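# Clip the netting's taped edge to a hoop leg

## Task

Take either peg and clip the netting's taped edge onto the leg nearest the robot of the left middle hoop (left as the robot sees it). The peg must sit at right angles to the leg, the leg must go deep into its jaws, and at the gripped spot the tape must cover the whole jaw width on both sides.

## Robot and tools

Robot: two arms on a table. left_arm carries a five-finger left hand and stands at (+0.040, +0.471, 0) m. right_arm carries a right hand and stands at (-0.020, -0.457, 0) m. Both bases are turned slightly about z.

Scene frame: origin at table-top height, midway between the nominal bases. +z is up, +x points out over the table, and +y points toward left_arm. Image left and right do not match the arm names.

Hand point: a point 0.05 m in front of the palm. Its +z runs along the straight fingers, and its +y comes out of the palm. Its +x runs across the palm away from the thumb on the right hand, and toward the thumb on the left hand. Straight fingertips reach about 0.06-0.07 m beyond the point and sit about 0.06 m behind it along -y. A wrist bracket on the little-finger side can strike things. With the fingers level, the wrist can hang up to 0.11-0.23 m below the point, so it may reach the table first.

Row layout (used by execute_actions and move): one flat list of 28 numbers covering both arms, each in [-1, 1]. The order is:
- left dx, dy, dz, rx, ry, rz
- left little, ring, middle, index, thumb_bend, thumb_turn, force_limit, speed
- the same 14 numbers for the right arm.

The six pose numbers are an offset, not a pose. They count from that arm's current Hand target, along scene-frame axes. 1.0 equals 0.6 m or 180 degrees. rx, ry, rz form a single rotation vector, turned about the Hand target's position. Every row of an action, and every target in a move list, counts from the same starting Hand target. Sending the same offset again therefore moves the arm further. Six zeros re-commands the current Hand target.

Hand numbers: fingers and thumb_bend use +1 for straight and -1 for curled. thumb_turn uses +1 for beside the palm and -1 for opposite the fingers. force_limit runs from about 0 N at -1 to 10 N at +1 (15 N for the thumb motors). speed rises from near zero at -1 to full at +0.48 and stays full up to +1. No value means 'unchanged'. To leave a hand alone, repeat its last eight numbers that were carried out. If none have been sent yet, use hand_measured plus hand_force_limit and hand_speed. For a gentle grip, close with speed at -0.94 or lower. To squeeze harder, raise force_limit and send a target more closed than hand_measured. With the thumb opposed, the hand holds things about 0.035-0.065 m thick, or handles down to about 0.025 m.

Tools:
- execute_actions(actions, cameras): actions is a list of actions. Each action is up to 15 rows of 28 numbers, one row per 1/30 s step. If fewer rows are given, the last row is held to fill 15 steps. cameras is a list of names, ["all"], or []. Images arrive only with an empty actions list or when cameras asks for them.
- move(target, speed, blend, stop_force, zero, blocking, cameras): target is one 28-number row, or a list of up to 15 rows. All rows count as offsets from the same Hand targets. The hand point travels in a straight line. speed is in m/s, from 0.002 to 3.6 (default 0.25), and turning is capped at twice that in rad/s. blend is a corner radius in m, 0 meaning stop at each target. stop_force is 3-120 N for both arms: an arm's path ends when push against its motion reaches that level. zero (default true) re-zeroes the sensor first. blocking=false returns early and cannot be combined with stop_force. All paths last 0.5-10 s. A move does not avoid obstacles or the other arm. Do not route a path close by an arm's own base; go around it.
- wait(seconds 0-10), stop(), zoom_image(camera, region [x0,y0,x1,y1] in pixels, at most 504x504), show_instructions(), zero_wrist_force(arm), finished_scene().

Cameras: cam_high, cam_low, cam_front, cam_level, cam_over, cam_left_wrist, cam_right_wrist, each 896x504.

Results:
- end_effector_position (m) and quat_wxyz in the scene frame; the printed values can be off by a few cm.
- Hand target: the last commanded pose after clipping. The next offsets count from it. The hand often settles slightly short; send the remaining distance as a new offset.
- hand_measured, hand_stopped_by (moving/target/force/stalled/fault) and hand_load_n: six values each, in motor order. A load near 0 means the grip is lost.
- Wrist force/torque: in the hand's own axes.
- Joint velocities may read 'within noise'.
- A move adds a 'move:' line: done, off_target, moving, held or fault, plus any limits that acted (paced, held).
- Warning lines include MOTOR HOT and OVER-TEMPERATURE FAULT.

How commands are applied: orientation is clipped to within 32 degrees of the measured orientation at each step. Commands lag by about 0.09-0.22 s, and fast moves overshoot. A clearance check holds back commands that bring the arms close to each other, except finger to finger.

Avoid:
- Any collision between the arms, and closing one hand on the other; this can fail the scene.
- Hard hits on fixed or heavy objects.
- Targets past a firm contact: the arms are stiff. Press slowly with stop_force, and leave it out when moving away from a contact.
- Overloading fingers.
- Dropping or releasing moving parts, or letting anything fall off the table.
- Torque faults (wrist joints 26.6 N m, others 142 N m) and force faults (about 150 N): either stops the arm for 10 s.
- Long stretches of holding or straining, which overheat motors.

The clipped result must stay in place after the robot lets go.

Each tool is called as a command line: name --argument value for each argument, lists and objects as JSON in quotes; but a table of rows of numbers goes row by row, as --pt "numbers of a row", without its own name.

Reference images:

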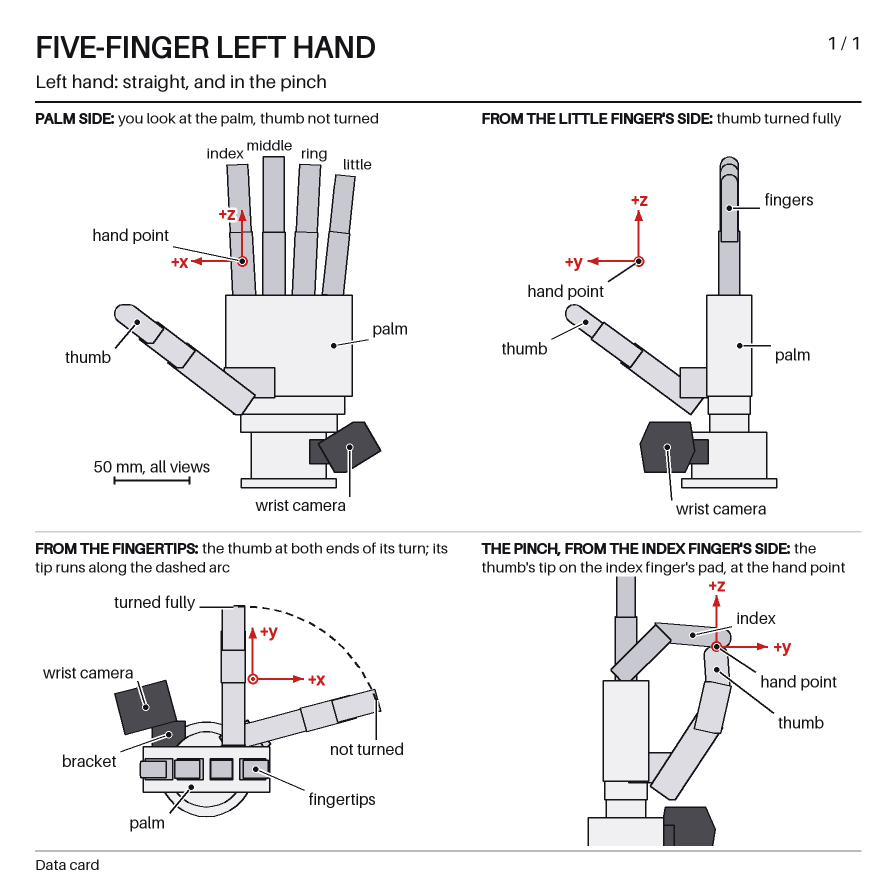

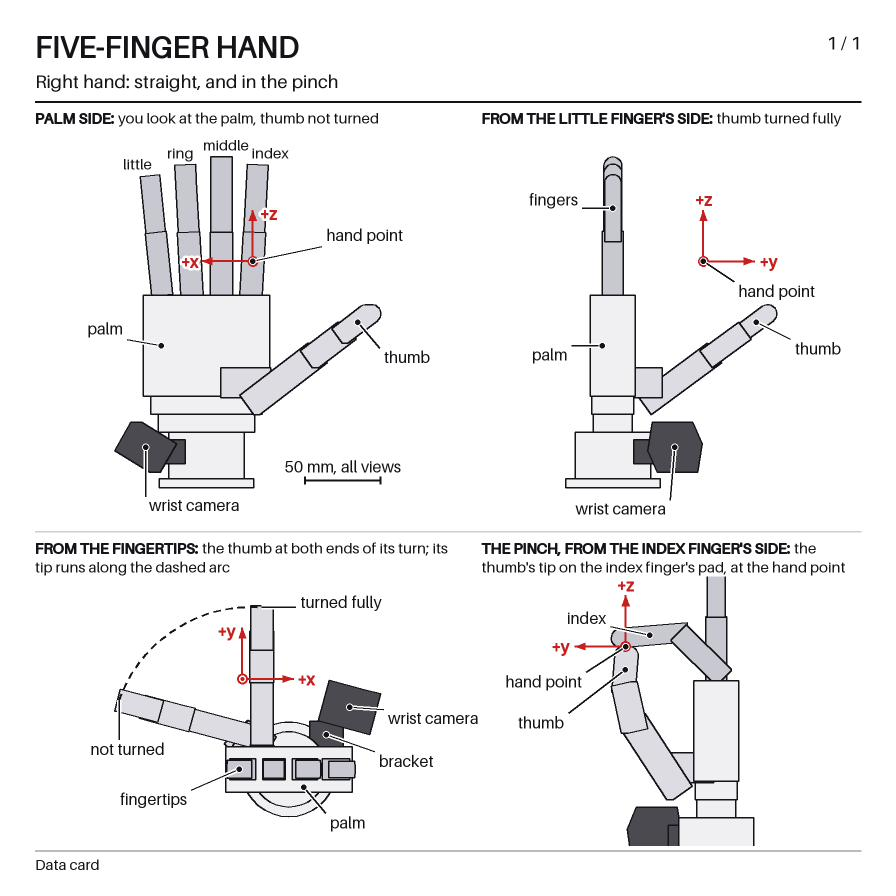

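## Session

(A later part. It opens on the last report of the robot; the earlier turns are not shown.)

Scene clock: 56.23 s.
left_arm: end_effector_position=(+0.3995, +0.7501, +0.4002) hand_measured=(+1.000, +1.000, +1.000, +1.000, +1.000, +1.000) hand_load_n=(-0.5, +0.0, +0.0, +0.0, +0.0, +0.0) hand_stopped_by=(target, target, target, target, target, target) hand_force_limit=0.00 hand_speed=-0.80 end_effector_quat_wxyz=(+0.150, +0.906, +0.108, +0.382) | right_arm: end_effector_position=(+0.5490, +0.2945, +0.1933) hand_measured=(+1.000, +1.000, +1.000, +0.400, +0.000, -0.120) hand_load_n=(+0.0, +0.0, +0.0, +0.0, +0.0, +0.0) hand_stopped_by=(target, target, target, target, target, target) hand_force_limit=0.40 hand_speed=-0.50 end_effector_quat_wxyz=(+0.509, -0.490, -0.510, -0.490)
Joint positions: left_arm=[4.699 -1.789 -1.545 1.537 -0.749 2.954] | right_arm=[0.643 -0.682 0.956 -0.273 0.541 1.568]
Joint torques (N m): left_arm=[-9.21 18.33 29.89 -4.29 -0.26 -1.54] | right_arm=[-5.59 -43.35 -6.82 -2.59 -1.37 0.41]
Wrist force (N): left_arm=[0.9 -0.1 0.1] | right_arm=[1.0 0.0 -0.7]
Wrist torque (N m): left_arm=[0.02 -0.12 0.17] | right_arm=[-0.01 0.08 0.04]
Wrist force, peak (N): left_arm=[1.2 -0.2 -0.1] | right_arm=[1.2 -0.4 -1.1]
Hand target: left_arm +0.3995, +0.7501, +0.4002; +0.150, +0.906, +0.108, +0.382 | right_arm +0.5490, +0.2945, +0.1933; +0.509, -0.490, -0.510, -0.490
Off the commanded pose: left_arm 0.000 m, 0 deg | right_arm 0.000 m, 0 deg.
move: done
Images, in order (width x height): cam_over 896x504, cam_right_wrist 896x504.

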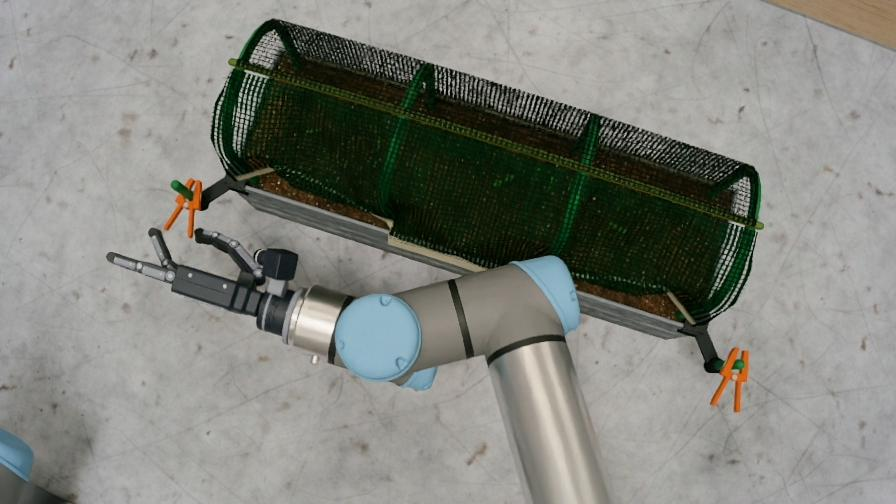

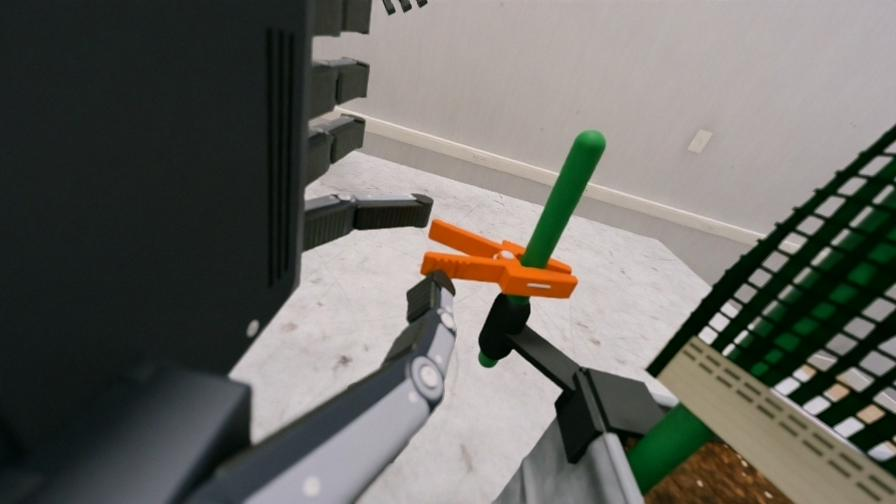

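move --target '[0,0,0,0,0,0,1,1,1,1,1,1,0.0,-0.8,0,0,0,0,0,0,1,1,1,0.1,0.0,-0.12,1.0,-0.6]' --speed 0.05 --cameras '["cam_over","cam_right_wrist"]'

zoom_image --camera "cam_over" --region '[110, 150, 270, 300]'

zoom_image --camera "cam_right_wrist" --region '[380, 170, 620, 340]'

Scene clock: 57.30 s.
left_arm: end_effector_position=(+0.3995, +0.7501, +0.4002) hand_measured=(+1.000, +1.000, +1.000, +1.000, +1.000, +1.000) hand_load_n=(+0.0, +0.0, +0.0, +0.0, +0.0, +0.0) hand_stopped_by=(target, target, target, target, target, target) hand_force_limit=0.00 hand_speed=-0.80 end_effector_quat_wxyz=(+0.150, +0.906, +0.108, +0.382) | right_arm: end_effector_position=(+0.5490, +0.2945, +0.1933) hand_measured=(+1.000, +1.000, +1.000, +0.262, +0.000, -0.120) hand_load_n=(+0.5, +0.0, +0.0, +12.5, +2.0, -0.5) hand_stopped_by=(target, target, target, force, target, target) hand_force_limit=1.00 hand_speed=-0.60 end_effector_quat_wxyz=(+0.509, -0.490, -0.510, -0.490)
Joint positions: left_arm=[4.699 -1.789 -1.545 1.537 -0.749 2.954] | right_arm=[0.643 -0.682 0.956 -0.273 0.541 1.568]
Joint torques (N m): left_arm=[-10.01 18.73 30.97 -4.01 -0.38 -1.35] | right_arm=[-5 -43.82 -8.32 -2.4 3.72 0.42]
Wrist force (N): left_arm=[0.8 -0.5 0.3] | right_arm=[1.2 -7.1 2.6]
Wrist torque (N m): left_arm=[-0.05 -0.10 0.18] | right_arm=[0.20 0.11 0.05]
Wrist force, peak (N): left_arm=[1.0 -0.3 0.2] | right_arm=[0.8 -7.9 3.5]
Hand target: left_arm +0.3995, +0.7501, +0.4002; +0.150, +0.906, +0.108, +0.382 | right_arm +0.5490, +0.2945, +0.1933; +0.509, -0.490, -0.510, -0.490
Off the commanded pose: left_arm 0.000 m, 0 deg | right_arm 0.000 m, 0 deg.
move: done
Images, in order (width x height): cam_over 896x504, cam_right_wrist 896x504.

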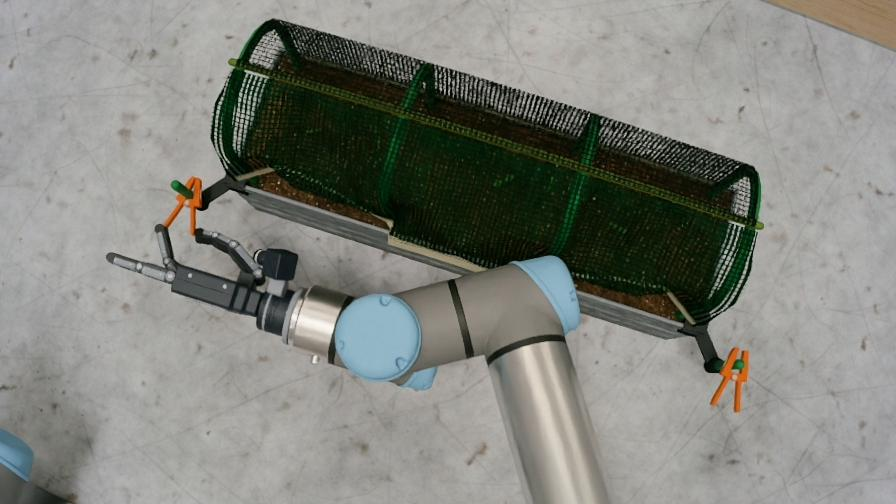

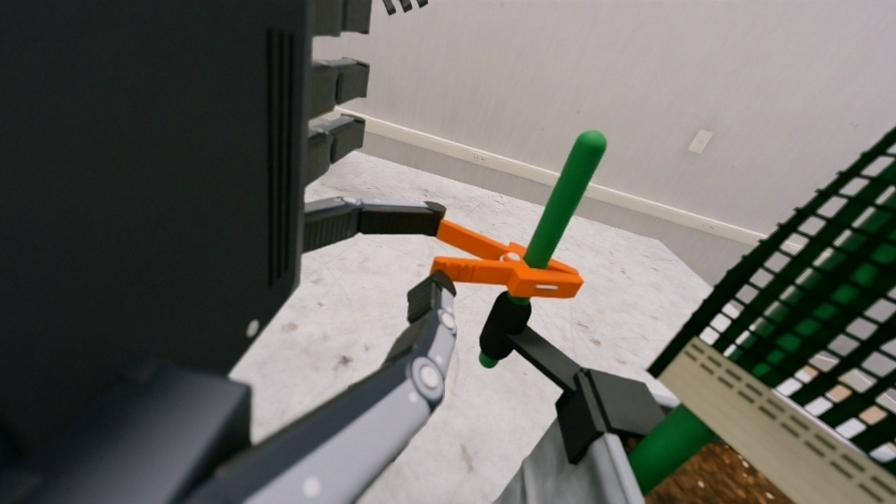

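Scaled by 3.150 from the camera's 896x504 image, which has a finer 1280x720 frame.

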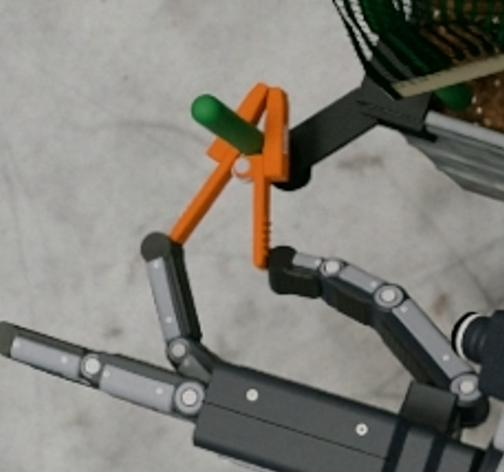

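Scaled by 2.100 from the camera's 896x504 image, which has a finer 1280x720 frame.

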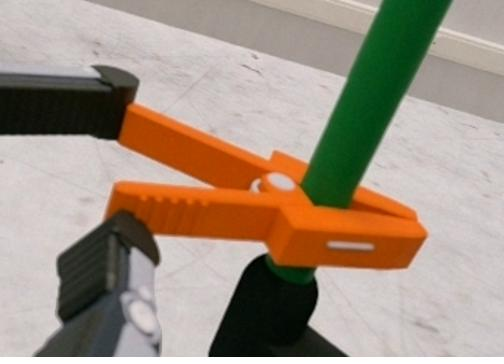

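move --pt "0 0 0 0 0 0 1 1 1 1 1 1 0.0 -0.8 0 0 0 0 0 0 1 1 1 0.6 0.0 -0.12 0.2 -0.4" --pt "0 0 0 0 0 0 1 1 1 1 1 1 0.0 -0.8 0.0233 0.0009 0 0 0 0 1 1 1 0.6 0.0 -0.12 0.2 -0.4" --speed 0.05 --cameras '["cam_over","cam_right_wrist"]'

zoom_image --camera "cam_over" --region '[110, 150, 270, 300]'

zoom_image --camera "cam_right_wrist" --region '[380, 170, 620, 340]'

Scene clock: 59.73 s.
left_arm: end_effector_position=(+0.3995, +0.7501, +0.4002) hand_measured=(+1.000, +1.000, +1.000, +1.000, +1.000, +1.000) hand_load_n=(+0.0, +0.0, +0.0, +0.0, +0.0, +0.0) hand_stopped_by=(target, target, target, target, target, target) hand_force_limit=0.00 hand_speed=-0.80 end_effector_quat_wxyz=(+0.150, +0.906, +0.108, +0.382) | right_arm: end_effector_position=(+0.5629, +0.2950, +0.1933) hand_measured=(+1.000, +1.000, +1.000, +0.600, +0.000, -0.120) hand_load_n=(+0.0, +0.0, +0.0, +0.5, +0.0, +0.0) hand_stopped_by=(target, target, target, target, target, target) hand_force_limit=0.20 hand_speed=-0.40 end_effector_quat_wxyz=(+0.509, -0.490, -0.510, -0.490)
Joint positions: left_arm=[4.699 -1.789 -1.545 1.537 -0.749 2.954] | right_arm=[0.633 -0.652 0.9 -0.247 0.531 1.568]
Joint torques (N m): left_arm=[-9.12 18.83 30.04 -4.48 -0.43 -1.61] | right_arm=[-5.71 -43.87 -33.68 0.46 -1.33 -1.23]
Wrist force (N): left_arm=[0.8 -0.2 0.2] | right_arm=[0.8 -0.3 -0.9]
Wrist torque (N m): left_arm=[-0.01 -0.10 0.16] | right_arm=[-0.04 0.13 0.00]
Wrist force, peak (N): left_arm=[1.0 -0.4 0.3] | right_arm=[1.1 -7.5 3.1]
Hand target: left_arm +0.3995, +0.7501, +0.4002; +0.150, +0.906, +0.108, +0.382 | right_arm +0.5630, +0.2950, +0.1933; +0.509, -0.490, -0.510, -0.490
Off the commanded pose: left_arm 0.000 m, 0 deg | right_arm 0.000 m, 0 deg.
move: done
Images, in order (width x height): cam_over 896x504, cam_right_wrist 896x504.

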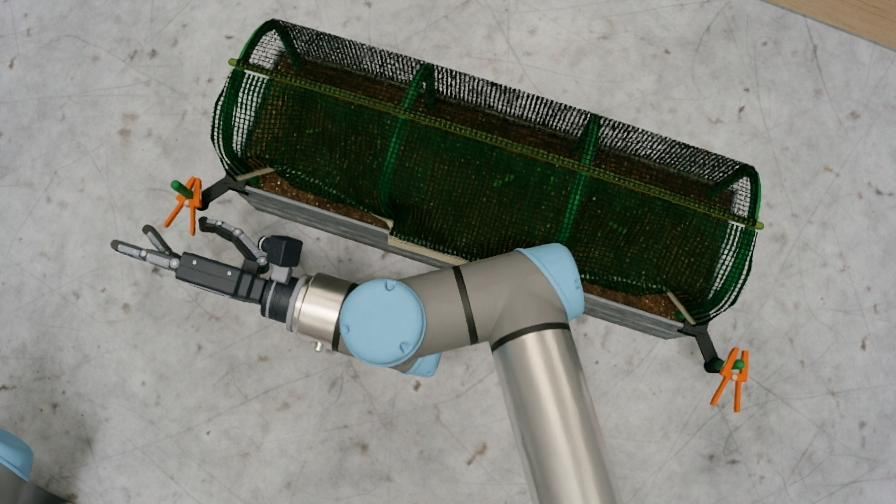

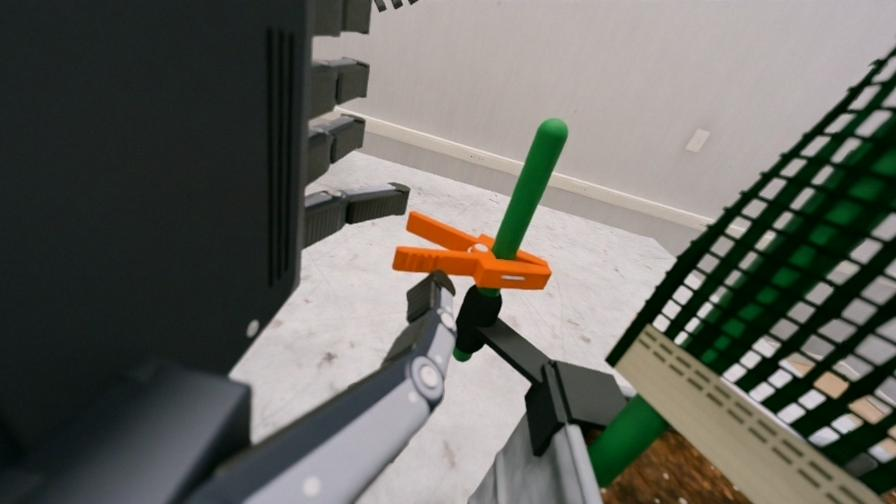

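Scaled by 3.150 from the camera's 896x504 image, which has a finer 1280x720 frame.

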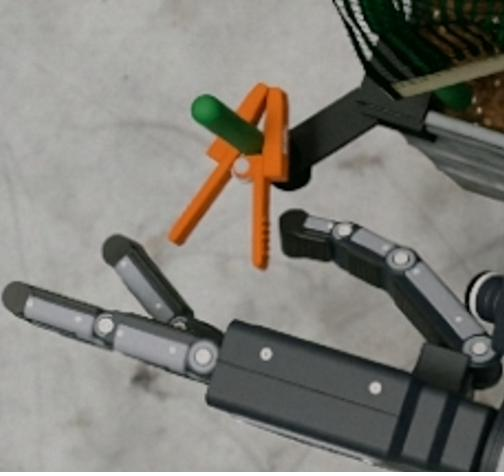

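Scaled by 2.100 from the camera's 896x504 image, which has a finer 1280x720 frame.

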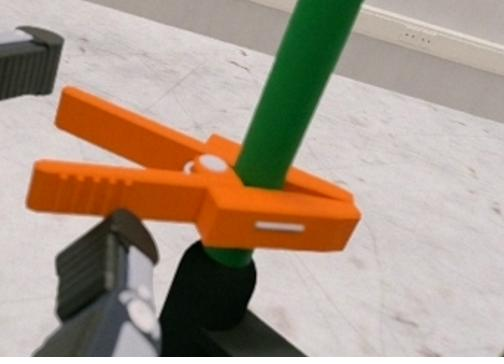

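execute_actions --actions '[]' --cameras '["cam_over", "cam_right_wrist", "cam_level"]'

zoom_image --camera "cam_over" --region '[110, 150, 270, 300]'

zoom_image --camera "cam_right_wrist" --region '[380, 170, 620, 340]'

Scene clock: 61.00 s.
left_arm: end_effector_position=(+0.3995, +0.7501, +0.4002) hand_measured=(+1.000, +1.000, +1.000, +1.000, +1.000, +1.000) hand_load_n=(+0.0, +0.0, +0.0, +0.0, +0.0, +0.0) hand_stopped_by=(target, target, target, target, target, target) hand_force_limit=0.00 hand_speed=-0.80 end_effector_quat_wxyz=(+0.150, +0.906, +0.108, +0.382) | right_arm: end_effector_position=(+0.5630, +0.2950, +0.1933) hand_measured=(+1.000, +1.000, +1.000, +0.600, +0.000, -0.120) hand_load_n=(+0.0, +0.0, +0.0, +0.0, +0.0, +0.0) hand_stopped_by=(target, target, target, target, target, target) hand_force_limit=0.20 hand_speed=-0.40 end_effector_quat_wxyz=(+0.509, -0.490, -0.510, -0.490)
Joint positions: left_arm=[4.699 -1.789 -1.545 1.537 -0.749 2.954] | right_arm=[0.633 -0.651 0.899 -0.246 0.531 1.568]
Joint velocities: within noise
Joint torques (N m): left_arm=[-8.42 18.99 30.81 -4.2 -0.35 -1.47] | right_arm=[-5.74 -44.15 -32.06 0.63 -1.33 -1.24]
Wrist force (N): left_arm=[0.8 -0.6 0.1] | right_arm=[0.9 -0.3 -0.9]
Wrist torque (N m): left_arm=[-0.06 -0.10 0.18] | right_arm=[-0.03 0.13 0.02]
Wrist force, peak (N): left_arm=[1.0 -0.4 0.1] | right_arm=[0.8 -0.4 -1.3]
Hand target: left_arm +0.3995, +0.7501, +0.4002; +0.150, +0.906, +0.108, +0.382 | right_arm +0.5630, +0.2950, +0.1933; +0.509, -0.490, -0.510, -0.490
Off the commanded pose: left_arm 0.000 m, 0 deg | right_arm 0.000 m, 0 deg.
Images, in order (width x height): cam_level 896x504, cam_over 896x504, cam_right_wrist 896x504.

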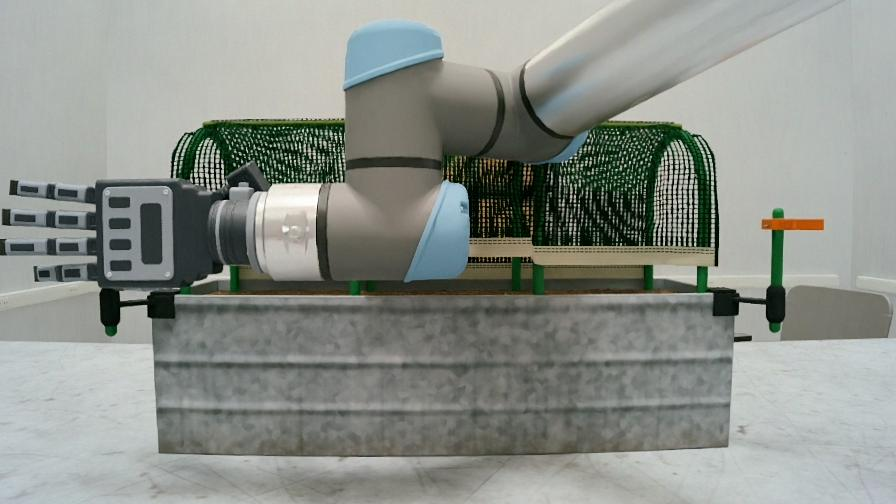

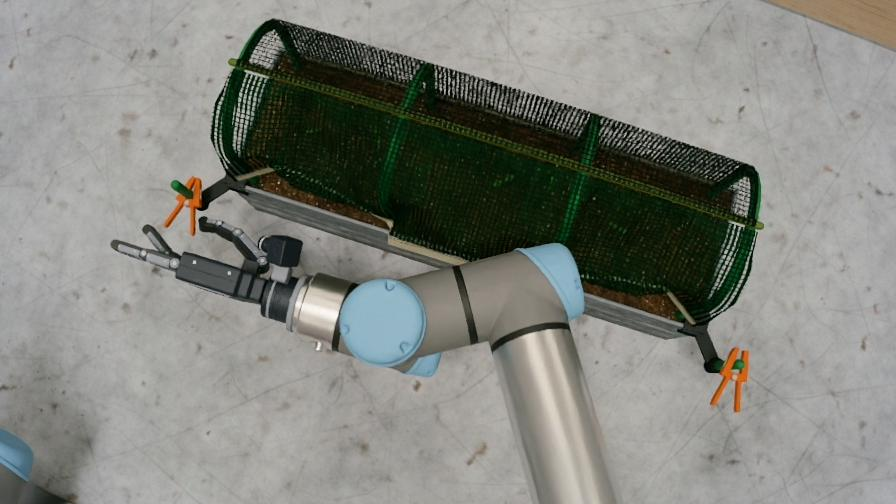

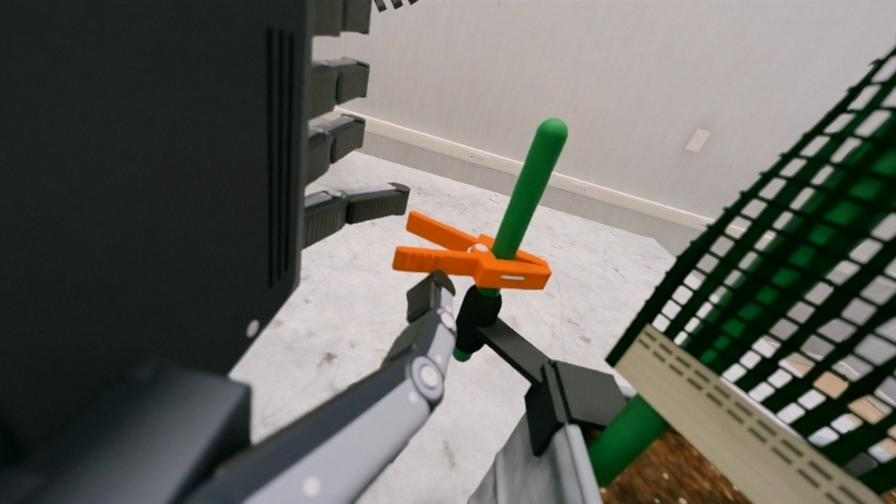

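Scaled by 3.150 from the camera's 896x504 image, which has a finer 1280x720 frame.

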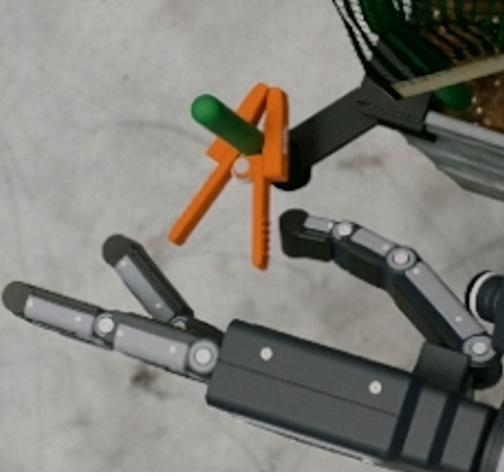

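Scaled by 2.100 from the camera's 896x504 image, which has a finer 1280x720 frame.

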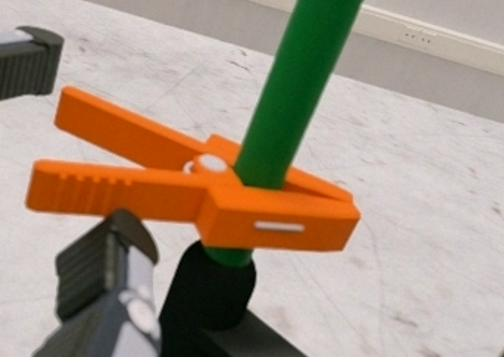

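move --target '[0,0,0,0,0,0,1,1,1,1,1,1,0.0,-0.8,0.00666,0.00026,0,0,0,0,1,1,1,0.6,-0.2,-0.12,-0.4,-0.7]' --speed 0.05 --cameras '["cam_over", "cam_right_wrist"]'

zoom_image --camera "cam_over" --region '[110, 150, 270, 300]'

zoom_image --camera "cam_right_wrist" --region '[380, 170, 620, 340]'

Scene clock: 62.60 s.
left_arm: end_effector_position=(+0.3995, +0.7501, +0.4002) hand_measured=(+1.000, +1.000, +1.000, +1.000, +1.000, +1.000) hand_load_n=(+0.0, +0.0, +0.0, +0.0, +0.0, +0.0) hand_stopped_by=(target, target, target, target, target, target) hand_force_limit=0.00 hand_speed=-0.80 end_effector_quat_wxyz=(+0.150, +0.906, +0.108, +0.382) | right_arm: end_effector_position=(+0.5669, +0.2951, +0.1933) hand_measured=(+1.000, +1.000, +1.000, +0.600, -0.200, -0.120) hand_load_n=(+0.0, +0.0, +0.0, +0.0, +0.5, +0.5) hand_stopped_by=(target, target, target, target, target, target) hand_force_limit=-0.40 hand_speed=-0.70 end_effector_quat_wxyz=(+0.509, -0.490, -0.510, -0.490)
Joint positions: left_arm=[4.699 -1.789 -1.545 1.537 -0.749 2.954] | right_arm=[0.63 -0.643 0.883 -0.238 0.529 1.568]
Joint torques (N m): left_arm=[-8.66 19.46 30.3 -4.26 -0.22 -1.43] | right_arm=[-5.17 -44.87 -32.33 0.71 -1.26 -0.76]
Wrist force (N): left_arm=[1.1 -0.5 0.2] | right_arm=[0.8 -0.2 -1.2]
Wrist torque (N m): left_arm=[-0.06 -0.14 0.20] | right_arm=[0.00 0.13 0.03]
Wrist force, peak (N): left_arm=[1.1 -0.5 0.2] | right_arm=[1.0 -0.1 -1.5]
Hand target: left_arm +0.3995, +0.7501, +0.4002; +0.150, +0.906, +0.108, +0.382 | right_arm +0.5670, +0.2952, +0.1933; +0.509, -0.490, -0.510, -0.490
Off the commanded pose: left_arm 0.000 m, 0 deg | right_arm 0.000 m, 0 deg.
move: done
Images, in order (width x height): cam_over 896x504, cam_right_wrist 896x504.

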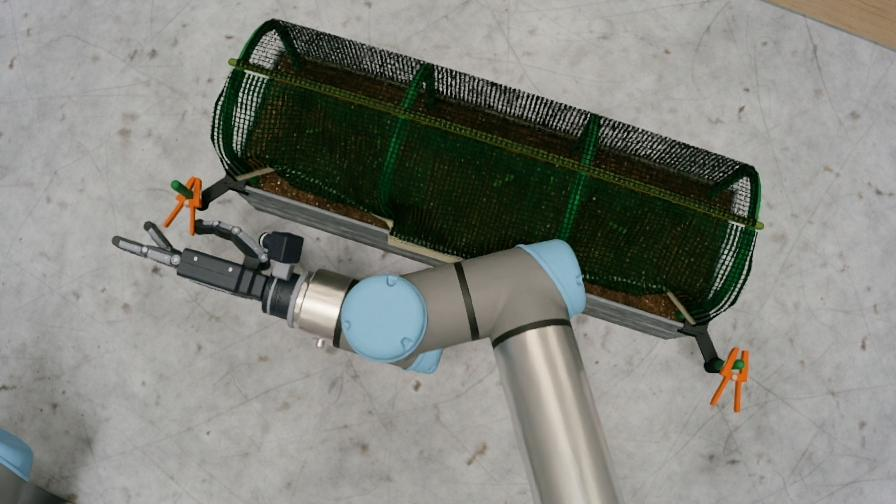

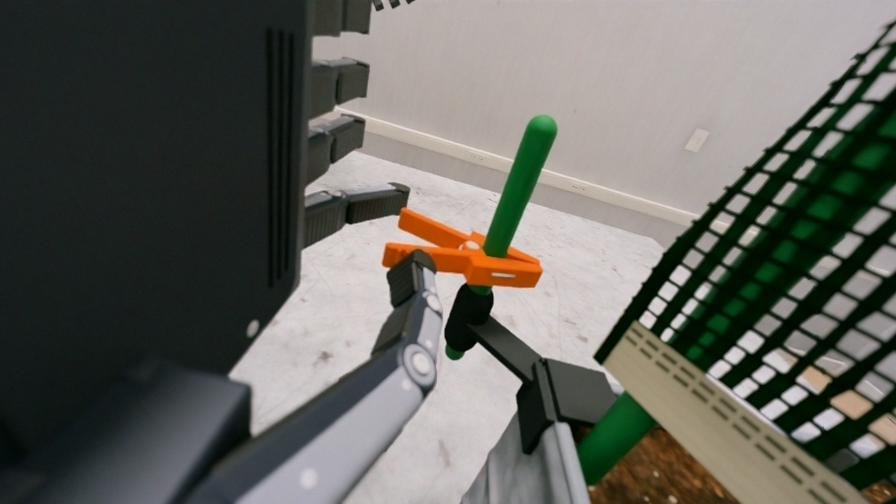

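Scaled by 3.150 from the camera's 896x504 image, which has a finer 1280x720 frame.

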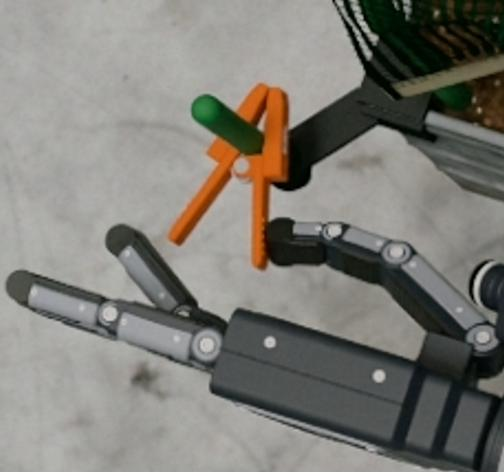

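Scaled by 2.100 from the camera's 896x504 image, which has a finer 1280x720 frame.

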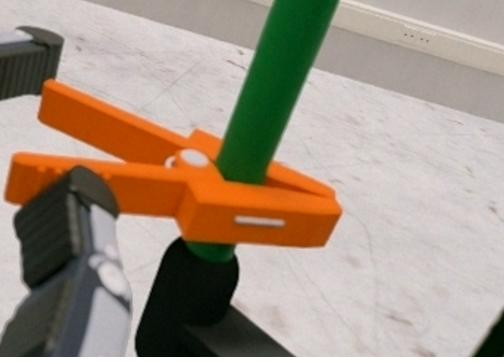

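move --target '[0,0,0,0,0,0,1,1,1,1,1,1,0.0,-0.8,0,0,0,0,0,0,1,1,1,0.3,-0.2,-0.12,0.2,-0.75]' --speed 0.05 --cameras '["cam_over", "cam_right_wrist"]'

zoom_image --camera "cam_over" --region '[110, 150, 270, 300]'

zoom_image --camera "cam_right_wrist" --region '[360, 170, 600, 340]'

Scene clock: 63.47 s.
left_arm: end_effector_position=(+0.3995, +0.7501, +0.4002) hand_measured=(+1.000, +1.000, +1.000, +1.000, +1.000, +1.000) hand_load_n=(+0.0, +0.0, +0.0, +0.0, +0.0, +0.0) hand_stopped_by=(target, target, target, target, target, target) hand_force_limit=0.00 hand_speed=-0.80 end_effector_quat_wxyz=(+0.150, +0.906, +0.108, +0.382) | right_arm: end_effector_position=(+0.5670, +0.2952, +0.1933) hand_measured=(+1.000, +1.000, +1.000, +0.466, -0.200, -0.120) hand_load_n=(+0.0, +0.0, +0.0, +7.0, +1.0, +0.0) hand_stopped_by=(target, target, target, force, target, target) hand_force_limit=0.20 hand_speed=-0.75 end_effector_quat_wxyz=(+0.509, -0.490, -0.510, -0.490)
Joint positions: left_arm=[4.699 -1.789 -1.545 1.537 -0.749 2.954] | right_arm=[0.63 -0.642 0.882 -0.238 0.528 1.568]
Joint torques (N m): left_arm=[-8.45 19.4 29.42 -4.21 -0.37 -1.65] | right_arm=[-5.83 -44.67 -32.85 -0.44 2.69 -1.24]
Wrist force (N): left_arm=[0.7 -0.4 0.1] | right_arm=[1.0 -5.9 1.5]
Wrist torque (N m): left_arm=[-0.04 -0.08 0.16] | right_arm=[0.04 0.12 0.05]
Wrist force, peak (N): left_arm=[1.1 -0.3 0.3] | right_arm=[0.9 -6.1 1.8]
Hand target: left_arm +0.3995, +0.7501, +0.4002; +0.150, +0.906, +0.108, +0.382 | right_arm +0.5670, +0.2952, +0.1933; +0.509, -0.490, -0.510, -0.490
Off the commanded pose: left_arm 0.000 m, 0 deg | right_arm 0.000 m, 0 deg.
move: done
Images, in order (width x height): cam_over 896x504, cam_right_wrist 896x504.

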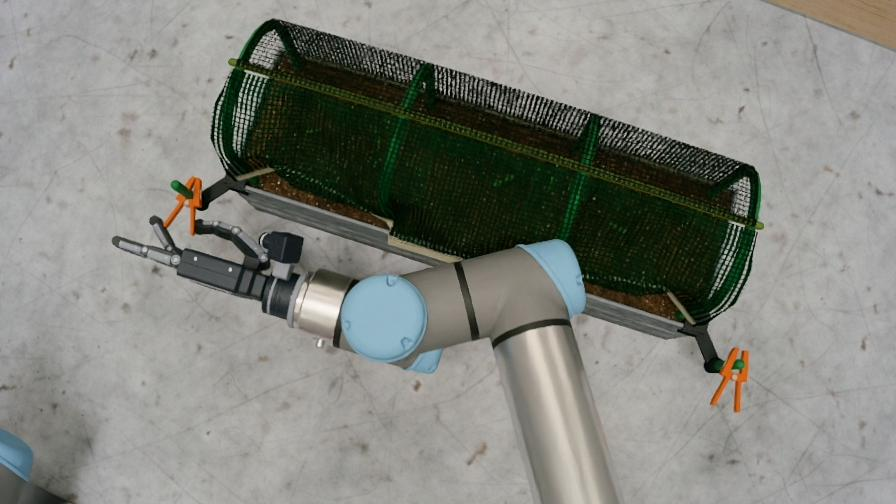

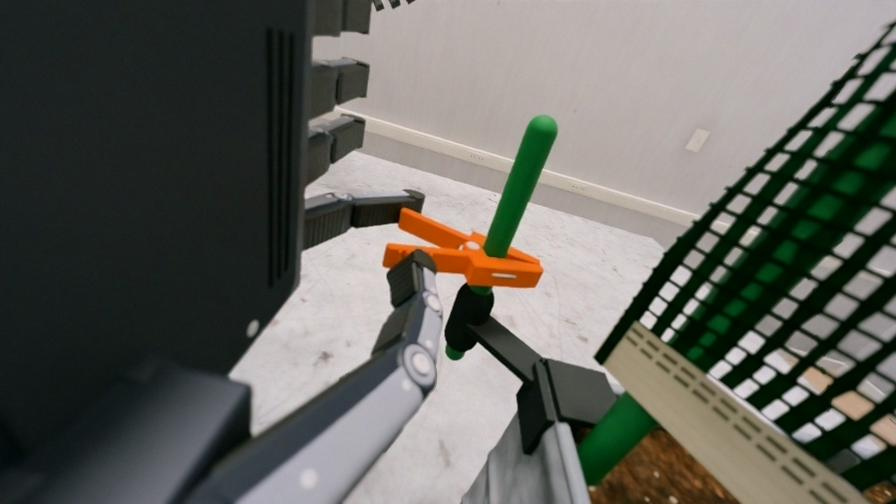

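Scaled by 3.150 from the camera's 896x504 image, which has a finer 1280x720 frame.

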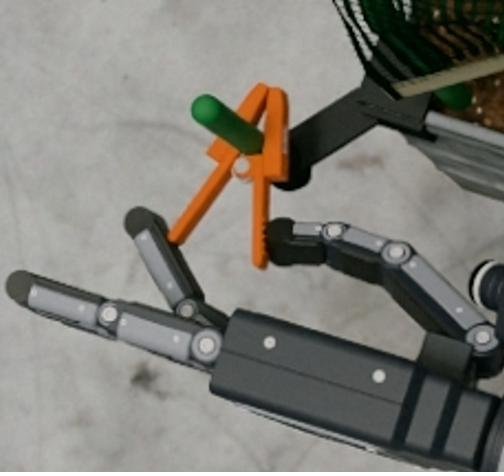

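Scaled by 2.100 from the camera's 896x504 image, which has a finer 1280x720 frame.

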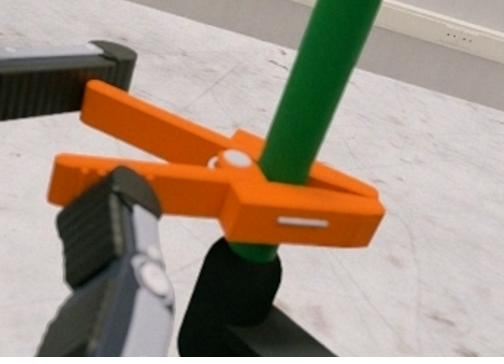

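move --pt "0 0 0 0 0 0 1 1 1 1 1 1 0.0 -0.8 0 0 0 0 0 0 1 1 1 0.6 0.3 -0.12 0.2 -0.4" --pt "0 0 0 0 0 0 1 1 1 1 1 1 0.0 -0.8 -0.02493 0.00655 0 0 0 -0.0667 1 1 1 0.6 0.3 -0.12 0.2 -0.4" --speed 0.06 --cameras '["cam_over", "cam_right_wrist"]'

zoom_image --camera "cam_over" --region '[110, 150, 270, 300]'

zoom_image --camera "cam_right_wrist" --region '[360, 170, 600, 340]'

Scene clock: 70.17 s.
left_arm: end_effector_position=(+0.3995, +0.7501, +0.4002) hand_measured=(+1.000, +1.000, +1.000, +1.000, +1.000, +1.000) hand_load_n=(+0.0, +0.0, +0.0, +0.0, +0.0, +0.0) hand_stopped_by=(target, target, target, target, target, target) hand_force_limit=0.00 hand_speed=-0.80 end_effector_quat_wxyz=(+0.150, +0.906, +0.108, +0.382) | right_arm: end_effector_position=(+0.5521, +0.2991, +0.1933) hand_measured=(+1.000, +1.000, +1.000, +0.600, +0.300, -0.120) hand_load_n=(+0.0, +0.0, +0.0, +0.0, +0.0, +0.0) hand_stopped_by=(target, target, target, target, target, target) hand_force_limit=0.20 hand_speed=-0.40 end_effector_quat_wxyz=(-0.455, +0.541, +0.456, +0.541)
Joint positions: left_arm=[4.699 -1.789 -1.545 1.537 -0.749 2.954] | right_arm=[0.707 -0.733 1.052 -0.318 0.815 1.569]
Joint torques (N m): left_arm=[-8.39 19.15 30.17 -4.19 -0.34 -1.46] | right_arm=[6.25 -59.58 -5.82 -2.91 1.89 1.37]
Wrist force (N): left_arm=[0.8 -0.3 0.0] | right_arm=[0.5 -0.1 -0.7]
Wrist torque (N m): left_arm=[0.00 -0.11 0.17] | right_arm=[-0.02 0.14 -0.05]
Wrist force, peak (N): left_arm=[1.0 -0.4 0.0] | right_arm=[0.9 -6.1 1.5]
Hand target: left_arm +0.3995, +0.7501, +0.4002; +0.150, +0.906, +0.108, +0.382 | right_arm +0.5520, +0.2991, +0.1933; -0.455, +0.541, +0.456, +0.541
Off the commanded pose: left_arm 0.000 m, 0 deg | right_arm 0.000 m, 0 deg.
move: done
Images, in order (width x height): cam_over 896x504, cam_right_wrist 896x504.

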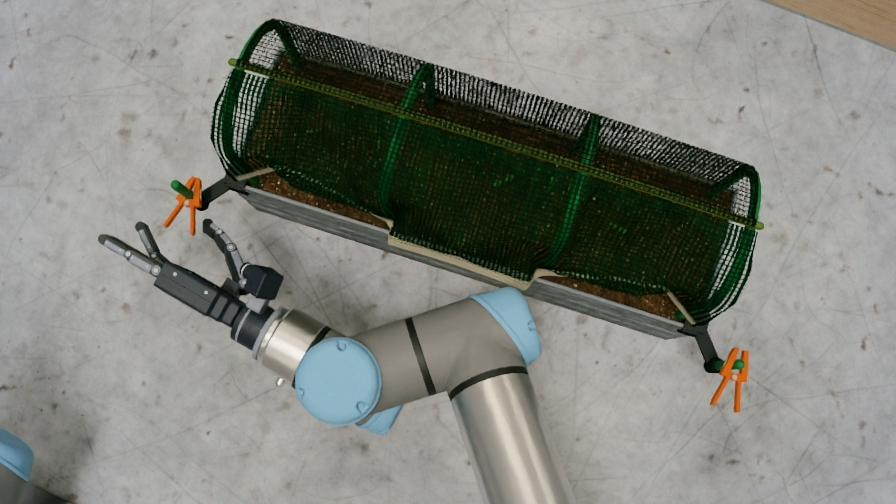

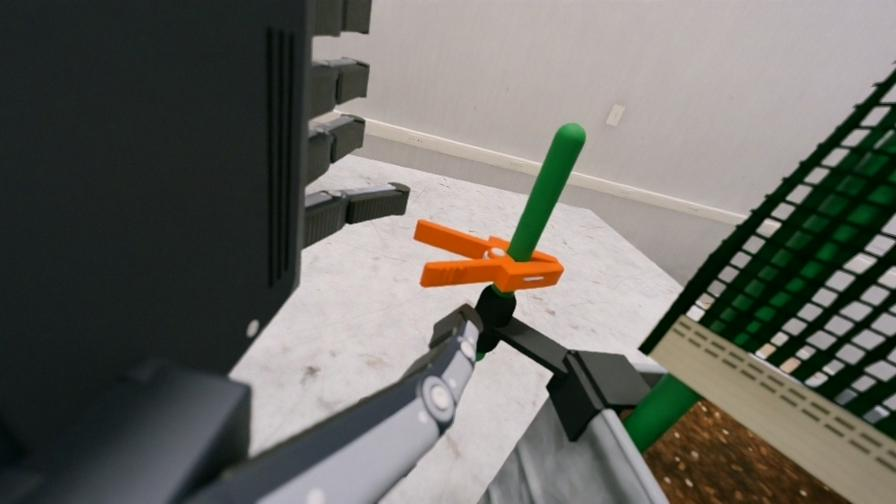

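Scaled by 3.150 from the camera's 896x504 image, which has a finer 1280x720 frame.

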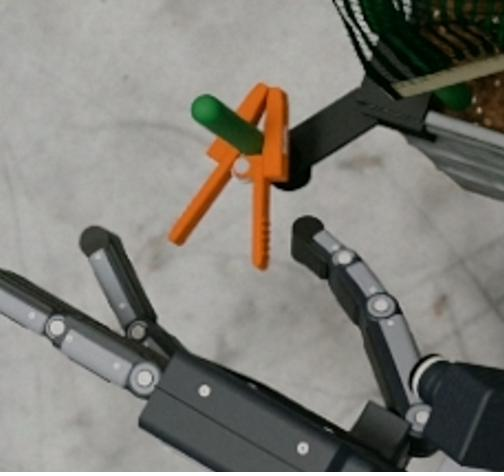

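Scaled by 2.100 from the camera's 896x504 image, which has a finer 1280x720 frame.

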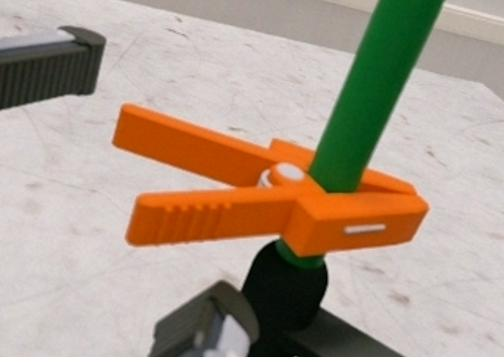

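move --pt "0 0 0 0 0 0 1 1 1 1 1 1 0.0 -0.8 0 0 0 0 0 0 1 1 1 0.35 0.15 -0.12 0.0 -0.7" --speed 0.06 --cameras '["cam_over", "cam_right_wrist"]'

zoom_image --camera "cam_over" --region '[110, 150, 270, 300]'

zoom_image --camera "cam_right_wrist" --region '[360, 170, 600, 340]'

Scene clock: 71.33 s.
left_arm: end_effector_position=(+0.3995, +0.7501, +0.4002) hand_measured=(+1.000, +1.000, +1.000, +1.000, +1.000, +1.000) hand_load_n=(+0.0, +0.0, +0.0, +0.0, +0.0, +0.0) hand_stopped_by=(target, target, target, target, target, target) hand_force_limit=0.00 hand_speed=-0.80 end_effector_quat_wxyz=(+0.150, +0.906, +0.108, +0.382) | right_arm: end_effector_position=(+0.5520, +0.2991, +0.1933) hand_measured=(+1.000, +1.000, +1.000, +0.350, +0.150, -0.120) hand_load_n=(+0.0, +0.0, +0.0, +0.0, +0.0, +0.0) hand_stopped_by=(target, target, target, target, target, target) hand_force_limit=0.00 hand_speed=-0.70 end_effector_quat_wxyz=(-0.455, +0.541, +0.456, +0.541)
Joint positions: left_arm=[4.699 -1.789 -1.545 1.537 -0.749 2.954] | right_arm=[0.707 -0.733 1.052 -0.318 0.815 1.569]
Joint torques (N m): left_arm=[-7.82 19.21 30.49 -4.33 -0.3 -1.3] | right_arm=[6.6 -59.75 -6.98 -2.84 1.88 1.38]
Wrist force (N): left_arm=[0.8 -0.5 0.1] | right_arm=[0.1 -0.3 -0.8]
Wrist torque (N m): left_arm=[-0.05 -0.10 0.18] | right_arm=[-0.04 0.21 -0.07]
Wrist force, peak (N): left_arm=[1.0 -0.3 0.0] | right_arm=[0.5 -0.3 -1.2]
Hand target: left_arm +0.3995, +0.7501, +0.4002; +0.150, +0.906, +0.108, +0.382 | right_arm +0.5520, +0.2991, +0.1933; -0.455, +0.541, +0.456, +0.541
Off the commanded pose: left_arm 0.000 m, 0 deg | right_arm 0.000 m, 0 deg.
move: done
Images, in order (width x height): cam_over 896x504, cam_right_wrist 896x504.

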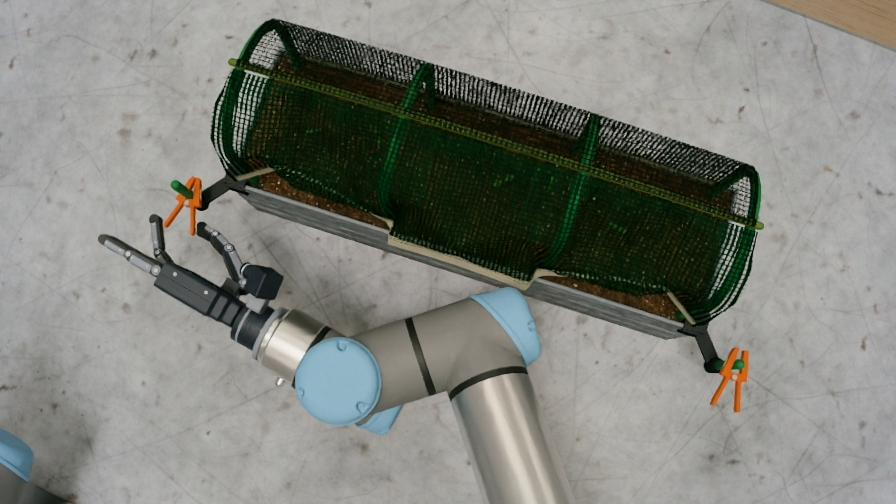

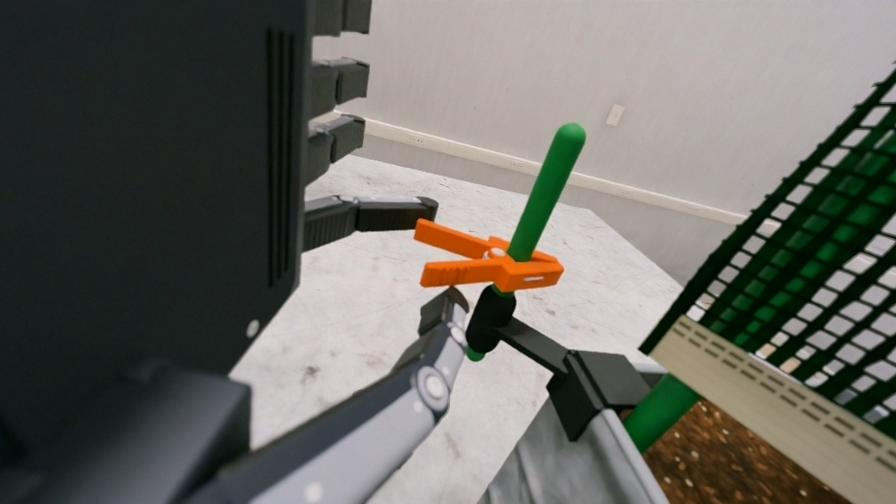

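Scaled by 3.150 from the camera's 896x504 image, which has a finer 1280x720 frame.

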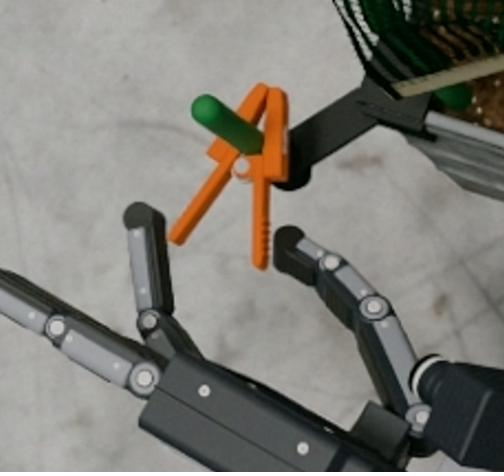

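Scaled by 2.100 from the camera's 896x504 image, which has a finer 1280x720 frame.

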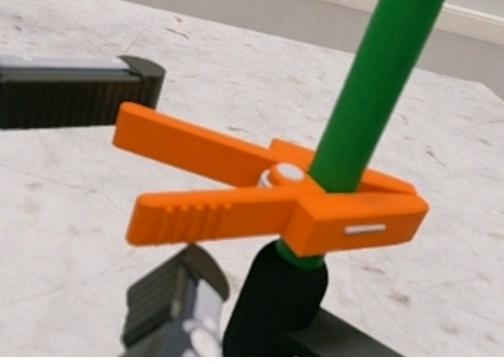

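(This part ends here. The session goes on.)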